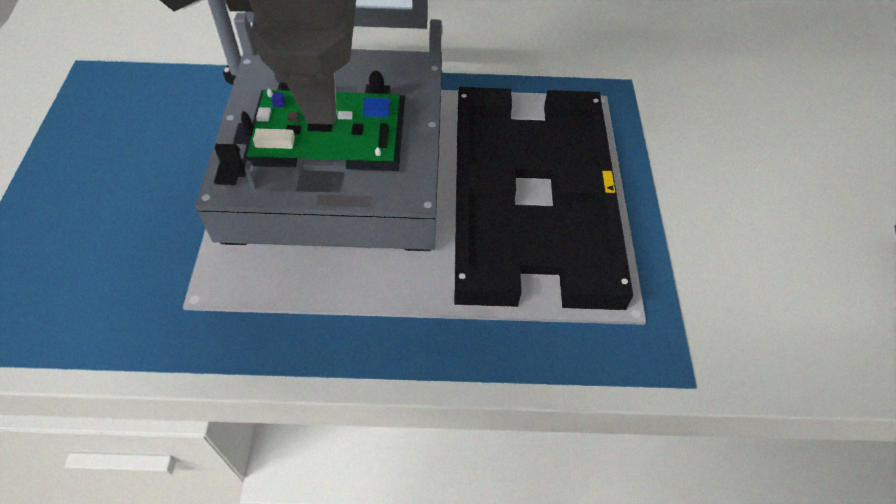

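Scene clock: 722.17 s.
Joint torques (N m): left_arm=[-22.54 6.88 4.56 -3.18 0.11 -0.3 0.24] | right_arm=[1.87 -3.67 -2.83 -9.13 0.21 -1.89 -0.18]
External joint torques (N m): left_arm=[1.77 -1.45 -1.23 1.28 0.1 -0.21 0.24] | right_arm=[-0.16 0.03 0.15 1.46 -0.02 0.04 -0.23]
Motor temperatures (°C): left_arm=[30 31 29 33 37 34 40] | right_arm=[33 33 28 33 45 35 35]
Wrist force (N): left_arm=[-1.7 0.2 -9.4] | right_arm=[-4.1 12.7 -5.9]
Wrist torque (N m): left_arm=[-0.09 -0.44 -0.23] | right_arm=[-0.25 0.48 0.48]
Wrist force, peak (N): left_arm=[-3.2 0.4 -10.0] | right_arm=[-3.6 13.0 -6.0]
move: done
base_odometry: x=-2.090 y=+0.009 heading=-2.505
lidar_m: 0.84 0.36 0.31 0.73 3.51 4.32 4.13 1.78 1.32 0.86 0.88 0.88
base_status: not commanded
joint_positions: torso_squat_rad=+0.700 torso_shift_rad=+0.000 torso_pitch_rad=+0.200 torso_yaw_rad=+0.000 left_shoulder_pitch_rad=-1.631 left_shoulder_roll_rad=+0.466 left_shoulder_yaw_rad=-0.607 left_elbow_rad=-0.823 left_forearm_roll_rad=+1.058 left_wrist_pitch_rad=+1.919 left_hand_roll_rad=+0.609 left_gripper_m=+0.083 right_shoulder_pitch_rad=+0.600 right_shoulder_roll_rad=-0.300 right_shoulder_yaw_rad=+0.000 right_elbow_rad=-2.580 right_forearm_roll_rad=+0.000 right_wrist_pitch_rad=+0.000 right_hand_roll_rad=+0.000 right_gripper_m=+0.099 head_pan_rad=+0.000 head_tilt_rad=+0.800
joint_status: all done
wheel_motors_off: 0
motor_effort: left_wheel=+7(7) right_wheel=-5(7)
contact_limits: left_gripper_m 550 mA
chest: x=-0.1666 y=-0.0006 z=+1.1191 quat_wxyz=(+0.995, +0.000, +0.100, +0.000) (m; base frame)
left_hand: x=+0.3447 y=+0.1002 z=+1.0303 quat_wxyz=(+1.000, -0.001, -0.002, +0.000) (m; base frame)
left_hand_status: reached (checked arc, planned for 0.8 s): 0 mm and 0.2 deg off.
right_hand: x=+0.1566 y=-0.2536 z=+1.0603 quat_wxyz=(+0.620, -0.083, -0.769, +0.130) (m; base frame)
pictures: head_camera, left_wrist_camera, right_wrist_camera
camera_calibration:
head_camera: T_world_to_cam=[[0.0329968, -0.998752, 0.0375003, -0.048119], [-0.818741, -0.0485307, -0.572108, 0.722666], [0.573214, -0.0118253, -0.819321, 1.07329], [0, 0, 0, 1]] pos_world=[-0.0219607, -0.000295506, 1.29462]
left_wrist_camera: T_world_to_cam=[[0.999836, 0.0160069, -0.00845772, -0.338891], [0.0180981, -0.871802, 0.489525, -0.389014], [0.000462329, -0.489598, -0.871948, 1.01629], [0, 0, 0, 1]] pos_world=[0.345406, 0.163857, 1.07372]
right_wrist_camera: T_world_to_cam=[[0.233348, -0.267204, -0.93496, 0.889498], [-0.46501, 0.813772, -0.348627, 0.682044], [0.853999, 0.516117, 0.065639, -0.000784297], [0, 0, 0, 1]] pos_world=[0.110265, -0.316945, 1.06948]

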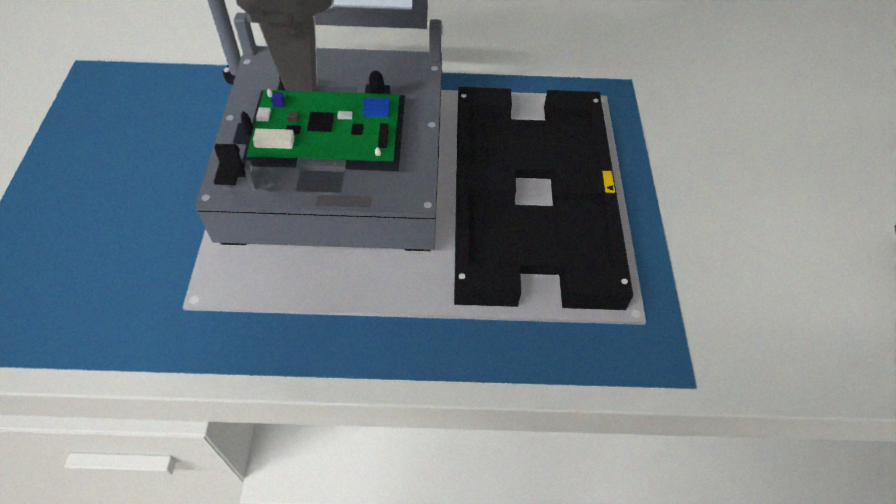

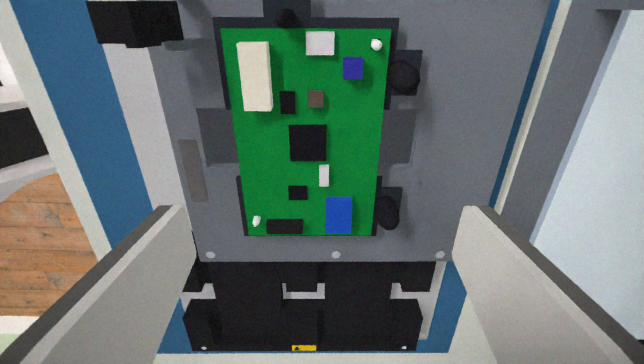

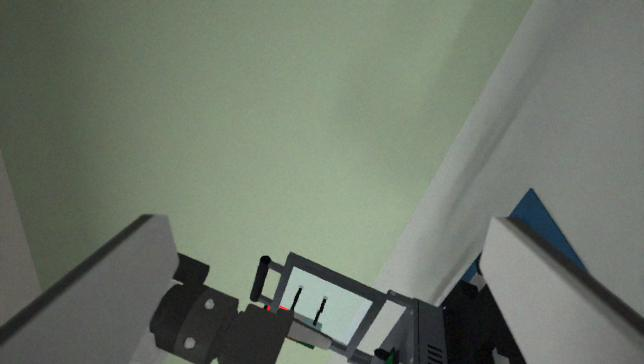

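Request:
move --target '{"side":"left","x":0.337,"y":0.103,"z":0.987,"quat_wxyz":[1,0,0,0]}' --cameras '["left_wrist_camera"]'

Scene clock: 730.10 s.
Joint torques (N m): left_arm=[-22.9 8.2 5.99 -4.68 0.18 -0.3 0.23] | right_arm=[1.92 -3.65 -2.91 -9.18 0.16 -1.89 -0.16]
External joint torques (N m): left_arm=[1.01 0.31 -0.51 -0.1 0.16 -0.23 0.23] | right_arm=[-0.11 0.06 0.07 1.42 -0.07 0.05 -0.21]
Motor temperatures (°C): left_arm=[30 31 29 33 37 34 40] | right_arm=[33 33 28 33 45 35 35]
Wrist force (N): left_arm=[-2.0 -0.2 -9.5] | right_arm=[-3.7 12.5 -5.6]
Wrist torque (N m): left_arm=[-0.04 -0.45 -0.23] | right_arm=[-0.23 0.52 0.47]
Wrist force, peak (N): left_arm=[-2.3 -0.5 -10.4] | right_arm=[-3.9 12.7 -6.1]
move: done
base_odometry: x=-2.090 y=+0.009 heading=-2.505
lidar_m: 0.84 0.35 0.31 0.73 3.51 4.32 4.13 1.77 1.32 0.86 0.87 0.88
base_status: not commanded
joint_positions: torso_squat_rad=+0.700 torso_shift_rad=+0.000 torso_pitch_rad=+0.200 torso_yaw_rad=+0.000 left_shoulder_pitch_rad=-1.505 left_shoulder_roll_rad=+0.478 left_shoulder_yaw_rad=-0.619 left_elbow_rad=-0.948 left_forearm_roll_rad=+1.044 left_wrist_pitch_rad=+1.878 left_hand_roll_rad=+0.655 left_gripper_m=+0.083 right_shoulder_pitch_rad=+0.600 right_shoulder_roll_rad=-0.300 right_shoulder_yaw_rad=+0.000 right_elbow_rad=-2.580 right_forearm_roll_rad=+0.000 right_wrist_pitch_rad=+0.000 right_hand_roll_rad=+0.000 right_gripper_m=+0.099 head_pan_rad=+0.000 head_tilt_rad=+0.800
joint_status: all done
wheel_motors_off: 0
motor_effort: left_wheel=+4(7) right_wheel=-4(8)
contact_limits: left_gripper_m 550 mA
chest: x=-0.1666 y=-0.0006 z=+1.1192 quat_wxyz=(+0.995, +0.000, +0.100, +0.000) (m; base frame)
left_hand: x=+0.3369 y=+0.1030 z=+0.9870 quat_wxyz=(+1.000, +0.000, +0.000, +0.000) (m; base frame)
left_hand_status: reached (checked arc, planned for 0.4 s): 0 mm and 0.0 deg off.
right_hand: x=+0.1566 y=-0.2536 z=+1.0603 quat_wxyz=(+0.620, -0.083, -0.769, +0.130) (m; base frame)
pictures: left_wrist_camera
camera_calibration:
left_wrist_camera: T_world_to_cam=[[0.999802, 0.015307, -0.0126988, -0.327225], [0.0195606, -0.872286, 0.488604, -0.364791], [-0.00359797, -0.488756, -0.872413, 0.981671], [0, 0, 0, 1]] pos_world=[0.337828, 0.166605, 1.03051]

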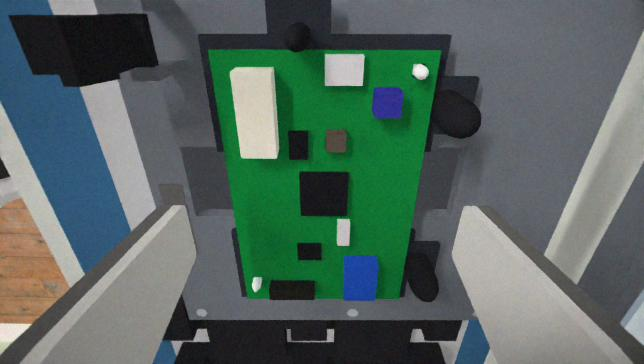

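Request:
move --contact_limits '{"left_gripper_m":400}' --cameras '[]'

Request:
move --target '{"side":"left","x":0.338,"y":0.1033,"z":0.966,"quat_wxyz":[1,0,0,0]}' --cameras '["left_wrist_camera"]'

Request:
move --target '{"side":"left","x":0.338,"y":0.1033,"z":0.957,"quat_wxyz":[1,0,0,0]}' --cameras '["left_wrist_camera"]'

Request:
move --target '{"side":"left","x":0.338,"y":0.1033,"z":0.952,"quat_wxyz":[1,0,0,0]}' --cameras '["left_wrist_camera"]'

Scene clock: 741.27 s.
Joint torques (N m): left_arm=[-23.13 8.27 5.76 -4.68 0.2 -0.15 0.31] | right_arm=[1.85 -3.5 -2.76 -8.98 0.13 -1.96 -0.37]
External joint torques (N m): left_arm=[0.78 0.38 -0.74 -0.11 0.18 -0.08 0.31] | right_arm=[-0.19 0.2 0.22 1.61 -0.1 -0.03 -0.42]
Motor temperatures (°C): left_arm=[31 31 29 33 37 34 40] | right_arm=[33 33 28 33 45 35 35]
Wrist force (N): left_arm=[-2.1 0.1 -9.7] | right_arm=[-4.0 12.9 -5.8]
Wrist torque (N m): left_arm=[-0.08 -0.45 -0.21] | right_arm=[-0.27 0.49 0.44]
Wrist force, peak (N): left_arm=[-2.2 -0.1 -9.8] | right_arm=[-4.0 12.9 -5.8]
base_odometry: x=-2.090 y=+0.009 heading=-2.505
lidar_m: 0.84 0.36 0.31 0.73 3.51 4.32 4.12 1.78 1.32 0.87 0.87 0.87
base_status: not commanded
joint_positions: torso_squat_rad=+0.700 torso_shift_rad=+0.000 torso_pitch_rad=+0.200 torso_yaw_rad=+0.000 left_shoulder_pitch_rad=-1.505 left_shoulder_roll_rad=+0.478 left_shoulder_yaw_rad=-0.619 left_elbow_rad=-0.948 left_forearm_roll_rad=+1.044 left_wrist_pitch_rad=+1.878 left_hand_roll_rad=+0.655 left_gripper_m=+0.083 right_shoulder_pitch_rad=+0.600 right_shoulder_roll_rad=-0.300 right_shoulder_yaw_rad=+0.000 right_elbow_rad=-2.580 right_forearm_roll_rad=+0.000 right_wrist_pitch_rad=+0.000 right_hand_roll_rad=+0.000 right_gripper_m=+0.099 head_pan_rad=+0.000 head_tilt_rad=+0.800
joint_status: not commanded
wheel_motors_off: 0
motor_effort: left_wheel=+6(6) right_wheel=-3(6)
contact_limits: left_gripper_m 400 mA
chest: x=-0.1666 y=-0.0006 z=+1.1192 quat_wxyz=(+0.995, +0.000, +0.100, +0.000) (m; base frame)
left_hand: x=+0.3369 y=+0.1030 z=+0.9870 quat_wxyz=(+1.000, +0.000, +0.000, +0.000) (m; base frame)
right_hand: x=+0.1566 y=-0.2536 z=+1.0603 quat_wxyz=(+0.620, -0.083, -0.769, +0.130) (m; base frame)
pictures: none
No camera images: "cameras" was empty.

Scene clock: 742.30 s.
Joint torques (N m): left_arm=[-22.74 6.95 5.71 -3.98 0.25 -0.11 0.15] | right_arm=[1.85 -3.82 -3.07 -9.24 0.23 -1.82 -0.25]
External joint torques (N m): left_arm=[1.14 -0.82 -0.79 0.71 0.23 -0.03 0.15] | right_arm=[-0.19 -0.11 -0.09 1.35 0 0.11 -0.3]
Motor temperatures (°C): left_arm=[31 31 29 33 37 34 40] | right_arm=[33 33 28 33 45 35 35]
Wrist force (N): left_arm=[-1.9 -0.1 -9.7] | right_arm=[-4.0 12.4 -5.8]
Wrist torque (N m): left_arm=[-0.06 -0.43 -0.21] | right_arm=[-0.20 0.48 0.45]
Wrist force, peak (N): left_arm=[-2.6 0.2 -11.4] | right_arm=[-4.1 12.9 -5.8]
move: done
base_odometry: x=-2.090 y=+0.009 heading=-2.505
lidar_m: 0.84 0.35 0.31 0.73 3.51 4.31 4.13 1.77 1.32 0.87 0.87 0.87
base_status: not commanded
joint_positions: torso_squat_rad=+0.700 torso_shift_rad=+0.000 torso_pitch_rad=+0.200 torso_yaw_rad=+0.000 left_shoulder_pitch_rad=-1.470 left_shoulder_roll_rad=+0.467 left_shoulder_yaw_rad=-0.633 left_elbow_rad=-0.943 left_forearm_roll_rad=+1.029 left_wrist_pitch_rad=+1.836 left_hand_roll_rad=+0.648 left_gripper_m=+0.083 right_shoulder_pitch_rad=+0.600 right_shoulder_roll_rad=-0.300 right_shoulder_yaw_rad=+0.000 right_elbow_rad=-2.580 right_forearm_roll_rad=+0.000 right_wrist_pitch_rad=+0.000 right_hand_roll_rad=+0.000 right_gripper_m=+0.099 head_pan_rad=+0.000 head_tilt_rad=+0.800
joint_status: all done
wheel_motors_off: 0
motor_effort: left_wheel=+6(6) right_wheel=-5(7)
contact_limits: left_gripper_m 400 mA
chest: x=-0.1665 y=-0.0006 z=+1.1192 quat_wxyz=(+0.995, +0.000, +0.100, +0.000) (m; base frame)
left_hand: x=+0.3380 y=+0.1033 z=+0.9661 quat_wxyz=(+1.000, +0.000, +0.000, +0.000) (m; base frame)
left_hand_status: reached (checked arc, planned for 0.2 s): 0 mm and 0.0 deg off.
right_hand: x=+0.1566 y=-0.2536 z=+1.0603 quat_wxyz=(+0.620, -0.083, -0.769, +0.130) (m; base frame)
pictures: left_wrist_camera
camera_calibration:
left_wrist_camera: T_world_to_cam=[[0.999805, 0.0155422, -0.0121951, -0.329139], [0.0195195, -0.872301, 0.48858, -0.354189], [-0.00304415, -0.488723, -0.872434, 0.963388], [0, 0, 0, 1]] pos_world=[0.338922, 0.166986, 1.00953]

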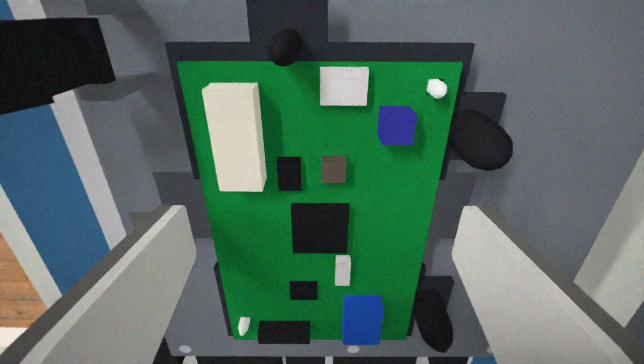

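Scene clock: 743.10 s.
Joint torques (N m): left_arm=[-22.58 6.95 5.9 -4.2 0.22 -0.19 -0.02] | right_arm=[2.01 -3.55 -2.97 -9.17 0.17 -2.01 -0.14]
External joint torques (N m): left_arm=[1.26 -0.74 -0.61 0.54 0.2 -0.12 -0.02] | right_arm=[-0.03 0.15 0.01 1.43 -0.06 -0.08 -0.19]
Motor temperatures (°C): left_arm=[31 31 29 33 37 34 40] | right_arm=[33 33 28 33 45 35 35]
Wrist force (N): left_arm=[-2.1 0.0 -9.2] | right_arm=[-3.7 12.5 -5.7]
Wrist torque (N m): left_arm=[-0.06 -0.45 -0.22] | right_arm=[-0.24 0.50 0.48]
Wrist force, peak (N): left_arm=[-2.3 0.2 -10.8] | right_arm=[-4.0 12.9 -5.7]
move: done
base_odometry: x=-2.090 y=+0.009 heading=-2.505
lidar_m: 0.84 0.36 0.31 0.73 3.51 4.31 4.13 1.78 1.31 0.87 0.87 0.87
base_status: not commanded
joint_positions: torso_squat_rad=+0.700 torso_shift_rad=+0.000 torso_pitch_rad=+0.200 torso_yaw_rad=+0.000 left_shoulder_pitch_rad=-1.454 left_shoulder_roll_rad=+0.463 left_shoulder_yaw_rad=-0.638 left_elbow_rad=-0.944 left_forearm_roll_rad=+1.023 left_wrist_pitch_rad=+1.820 left_hand_roll_rad=+0.646 left_gripper_m=+0.083 right_shoulder_pitch_rad=+0.600 right_shoulder_roll_rad=-0.300 right_shoulder_yaw_rad=+0.000 right_elbow_rad=-2.580 right_forearm_roll_rad=+0.000 right_wrist_pitch_rad=+0.000 right_hand_roll_rad=+0.000 right_gripper_m=+0.099 head_pan_rad=+0.000 head_tilt_rad=+0.800
joint_status: all done
wheel_motors_off: 0
motor_effort: left_wheel=+5(6) right_wheel=-5(6)
contact_limits: left_gripper_m 400 mA
chest: x=-0.1665 y=-0.0006 z=+1.1192 quat_wxyz=(+0.995, +0.000, +0.100, +0.000) (m; base frame)
left_hand: x=+0.3378 y=+0.1034 z=+0.9572 quat_wxyz=(+1.000, +0.000, +0.000, +0.000) (m; base frame)
left_hand_status: reached (checked arc, planned for 0.1 s): 0 mm and 0.0 deg off.
right_hand: x=+0.1566 y=-0.2536 z=+1.0603 quat_wxyz=(+0.620, -0.083, -0.769, +0.130) (m; base frame)
pictures: left_wrist_camera
camera_calibration:
left_wrist_camera: T_world_to_cam=[[0.999804, 0.0154868, -0.0123403, -0.328908], [0.0195423, -0.872289, 0.488599, -0.349878], [-0.00319752, -0.488745, -0.872421, 0.955723], [0, 0, 0, 1]] pos_world=[0.338737, 0.167003, 1.00068]

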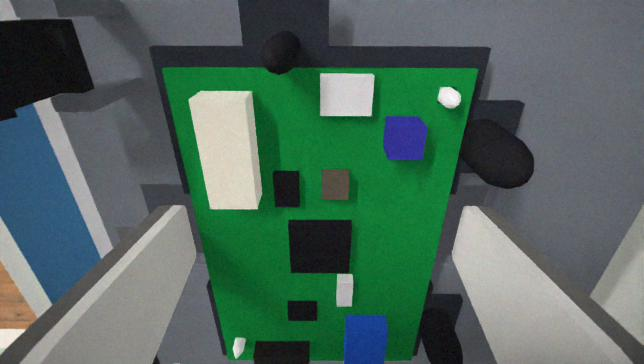

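Scene clock: 743.63 s.
Joint torques (N m): left_arm=[-22.55 6.94 5.81 -4.03 0.19 -0.26 -0.05] | right_arm=[1.82 -3.64 -2.66 -9.17 0.15 -1.91 -0.16]
External joint torques (N m): left_arm=[1.27 -0.72 -0.69 0.72 0.16 -0.18 -0.05] | right_arm=[-0.21 0.06 0.32 1.42 -0.08 0.02 -0.21]
Motor temperatures (°C): left_arm=[31 31 29 33 37 34 40] | right_arm=[33 33 28 33 45 35 35]
Wrist force (N): left_arm=[-2.1 -0.2 -9.7] | right_arm=[-3.8 12.6 -5.7]
Wrist torque (N m): left_arm=[-0.04 -0.44 -0.21] | right_arm=[-0.24 0.53 0.46]
Wrist force, peak (N): left_arm=[-2.7 0.1 -11.6] | right_arm=[-3.6 12.6 -6.3]
move: done
base_odometry: x=-2.090 y=+0.009 heading=-2.505
lidar_m: 0.84 0.35 0.31 0.73 3.50 4.32 4.13 1.77 1.32 0.87 0.88 0.88
base_status: not commanded
joint_positions: torso_squat_rad=+0.700 torso_shift_rad=+0.000 torso_pitch_rad=+0.200 torso_yaw_rad=+0.000 left_shoulder_pitch_rad=-1.446 left_shoulder_roll_rad=+0.460 left_shoulder_yaw_rad=-0.642 left_elbow_rad=-0.941 left_forearm_roll_rad=+1.019 left_wrist_pitch_rad=+1.810 left_hand_roll_rad=+0.645 left_gripper_m=+0.083 right_shoulder_pitch_rad=+0.600 right_shoulder_roll_rad=-0.300 right_shoulder_yaw_rad=+0.000 right_elbow_rad=-2.580 right_forearm_roll_rad=+0.000 right_wrist_pitch_rad=+0.000 right_hand_roll_rad=+0.000 right_gripper_m=+0.099 head_pan_rad=+0.000 head_tilt_rad=+0.800
joint_status: all done
wheel_motors_off: 0
motor_effort: left_wheel=+6(7) right_wheel=-5(6)
contact_limits: left_gripper_m 400 mA
chest: x=-0.1665 y=-0.0006 z=+1.1192 quat_wxyz=(+0.995, +0.000, +0.100, +0.000) (m; base frame)
left_hand: x=+0.3380 y=+0.1033 z=+0.9522 quat_wxyz=(+1.000, +0.000, +0.000, +0.000) (m; base frame)
left_hand_status: reached (checked arc, planned for 0.1 s): 0 mm and 0.0 deg off.
right_hand: x=+0.1566 y=-0.2536 z=+1.0603 quat_wxyz=(+0.620, -0.083, -0.769, +0.130) (m; base frame)
pictures: left_wrist_camera
camera_calibration:
left_wrist_camera: T_world_to_cam=[[0.999805, 0.0154896, -0.0122501, -0.329178], [0.0195006, -0.872302, 0.488578, -0.347403], [-0.00311793, -0.488722, -0.872434, 0.951262], [0, 0, 0, 1]] pos_world=[0.338854, 0.166961, 0.995615]

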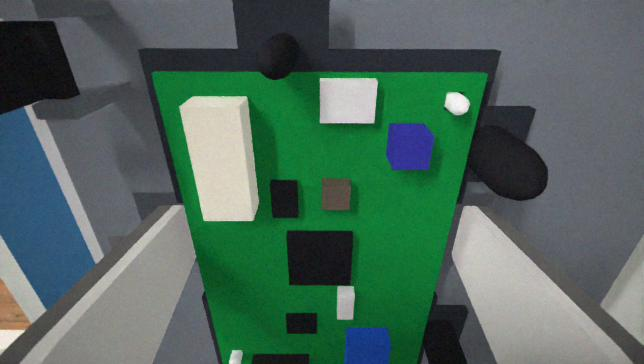

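Request:
move --joints '{"left_gripper_m":0.06}' --cameras '["left_wrist_camera"]'

Scene clock: 747.67 s.
Joint torques (N m): left_arm=[-23.36 7.57 6 -3.99 -1.24 -2.35 -0.07] | right_arm=[1.76 -3.75 -2.55 -9.1 0.14 -1.9 -0.22]
External joint torques (N m): left_arm=[0.46 -0.09 -0.49 0.77 -1.26 -2.28 -0.07] | right_arm=[-0.27 -0.04 0.43 1.49 -0.09 0.03 -0.27]
Motor temperatures (°C): left_arm=[31 31 29 33 37 34 40] | right_arm=[33 33 28 33 45 35 35]
Wrist force (N): left_arm=[-13.2 0.6 -9.9] | right_arm=[-3.8 12.5 -5.5]
Wrist torque (N m): left_arm=[-0.03 -0.14 -0.24] | right_arm=[-0.22 0.51 0.46]
Wrist force, peak (N): left_arm=[-15.2 0.8 -11.4] | right_arm=[-3.4 12.9 -6.0]
move: off_target
base_odometry: x=-2.090 y=+0.009 heading=-2.505
lidar_m: 0.84 0.35 0.31 0.73 3.51 4.32 4.13 1.78 1.31 0.86 0.87 0.88
base_status: not commanded
joint_positions: torso_squat_rad=+0.700 torso_shift_rad=+0.000 torso_pitch_rad=+0.200 torso_yaw_rad=+0.000 left_shoulder_pitch_rad=-1.446 left_shoulder_roll_rad=+0.460 left_shoulder_yaw_rad=-0.642 left_elbow_rad=-0.941 left_forearm_roll_rad=+1.019 left_wrist_pitch_rad=+1.810 left_hand_roll_rad=+0.645 left_gripper_m=+0.071 right_shoulder_pitch_rad=+0.600 right_shoulder_roll_rad=-0.300 right_shoulder_yaw_rad=+0.000 right_elbow_rad=-2.580 right_forearm_roll_rad=+0.000 right_wrist_pitch_rad=+0.000 right_hand_roll_rad=+0.000 right_gripper_m=+0.099 head_pan_rad=+0.000 head_tilt_rad=+0.800
joint_status: left_gripper_m off_target (ended at +0.071, target +0.060)
wheel_motors_off: 0
motor_effort: left_wheel=+6(7) right_wheel=-6(7)
contact_limits: left_gripper_m 400 mA
chest: x=-0.1667 y=-0.0006 z=+1.1192 quat_wxyz=(+0.995, +0.000, +0.100, +0.000) (m; base frame)
left_hand: x=+0.3376 y=+0.1033 z=+0.9521 quat_wxyz=(+1.000, +0.000, +0.000, +0.000) (m; base frame)
right_hand: x=+0.1565 y=-0.2536 z=+1.0604 quat_wxyz=(+0.620, -0.083, -0.769, +0.130) (m; base frame)
pictures: left_wrist_camera
camera_calibration:
left_wrist_camera: T_world_to_cam=[[0.999797, 0.0153464, -0.0130718, -0.328056], [0.0197769, -0.872336, 0.488507, -0.347386], [-0.00390619, -0.488666, -0.872462, 0.951465], [0, 0, 0, 1]] pos_world=[0.338576, 0.166946, 0.995529]

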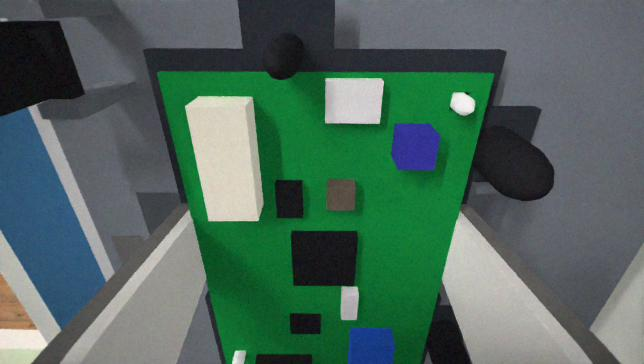

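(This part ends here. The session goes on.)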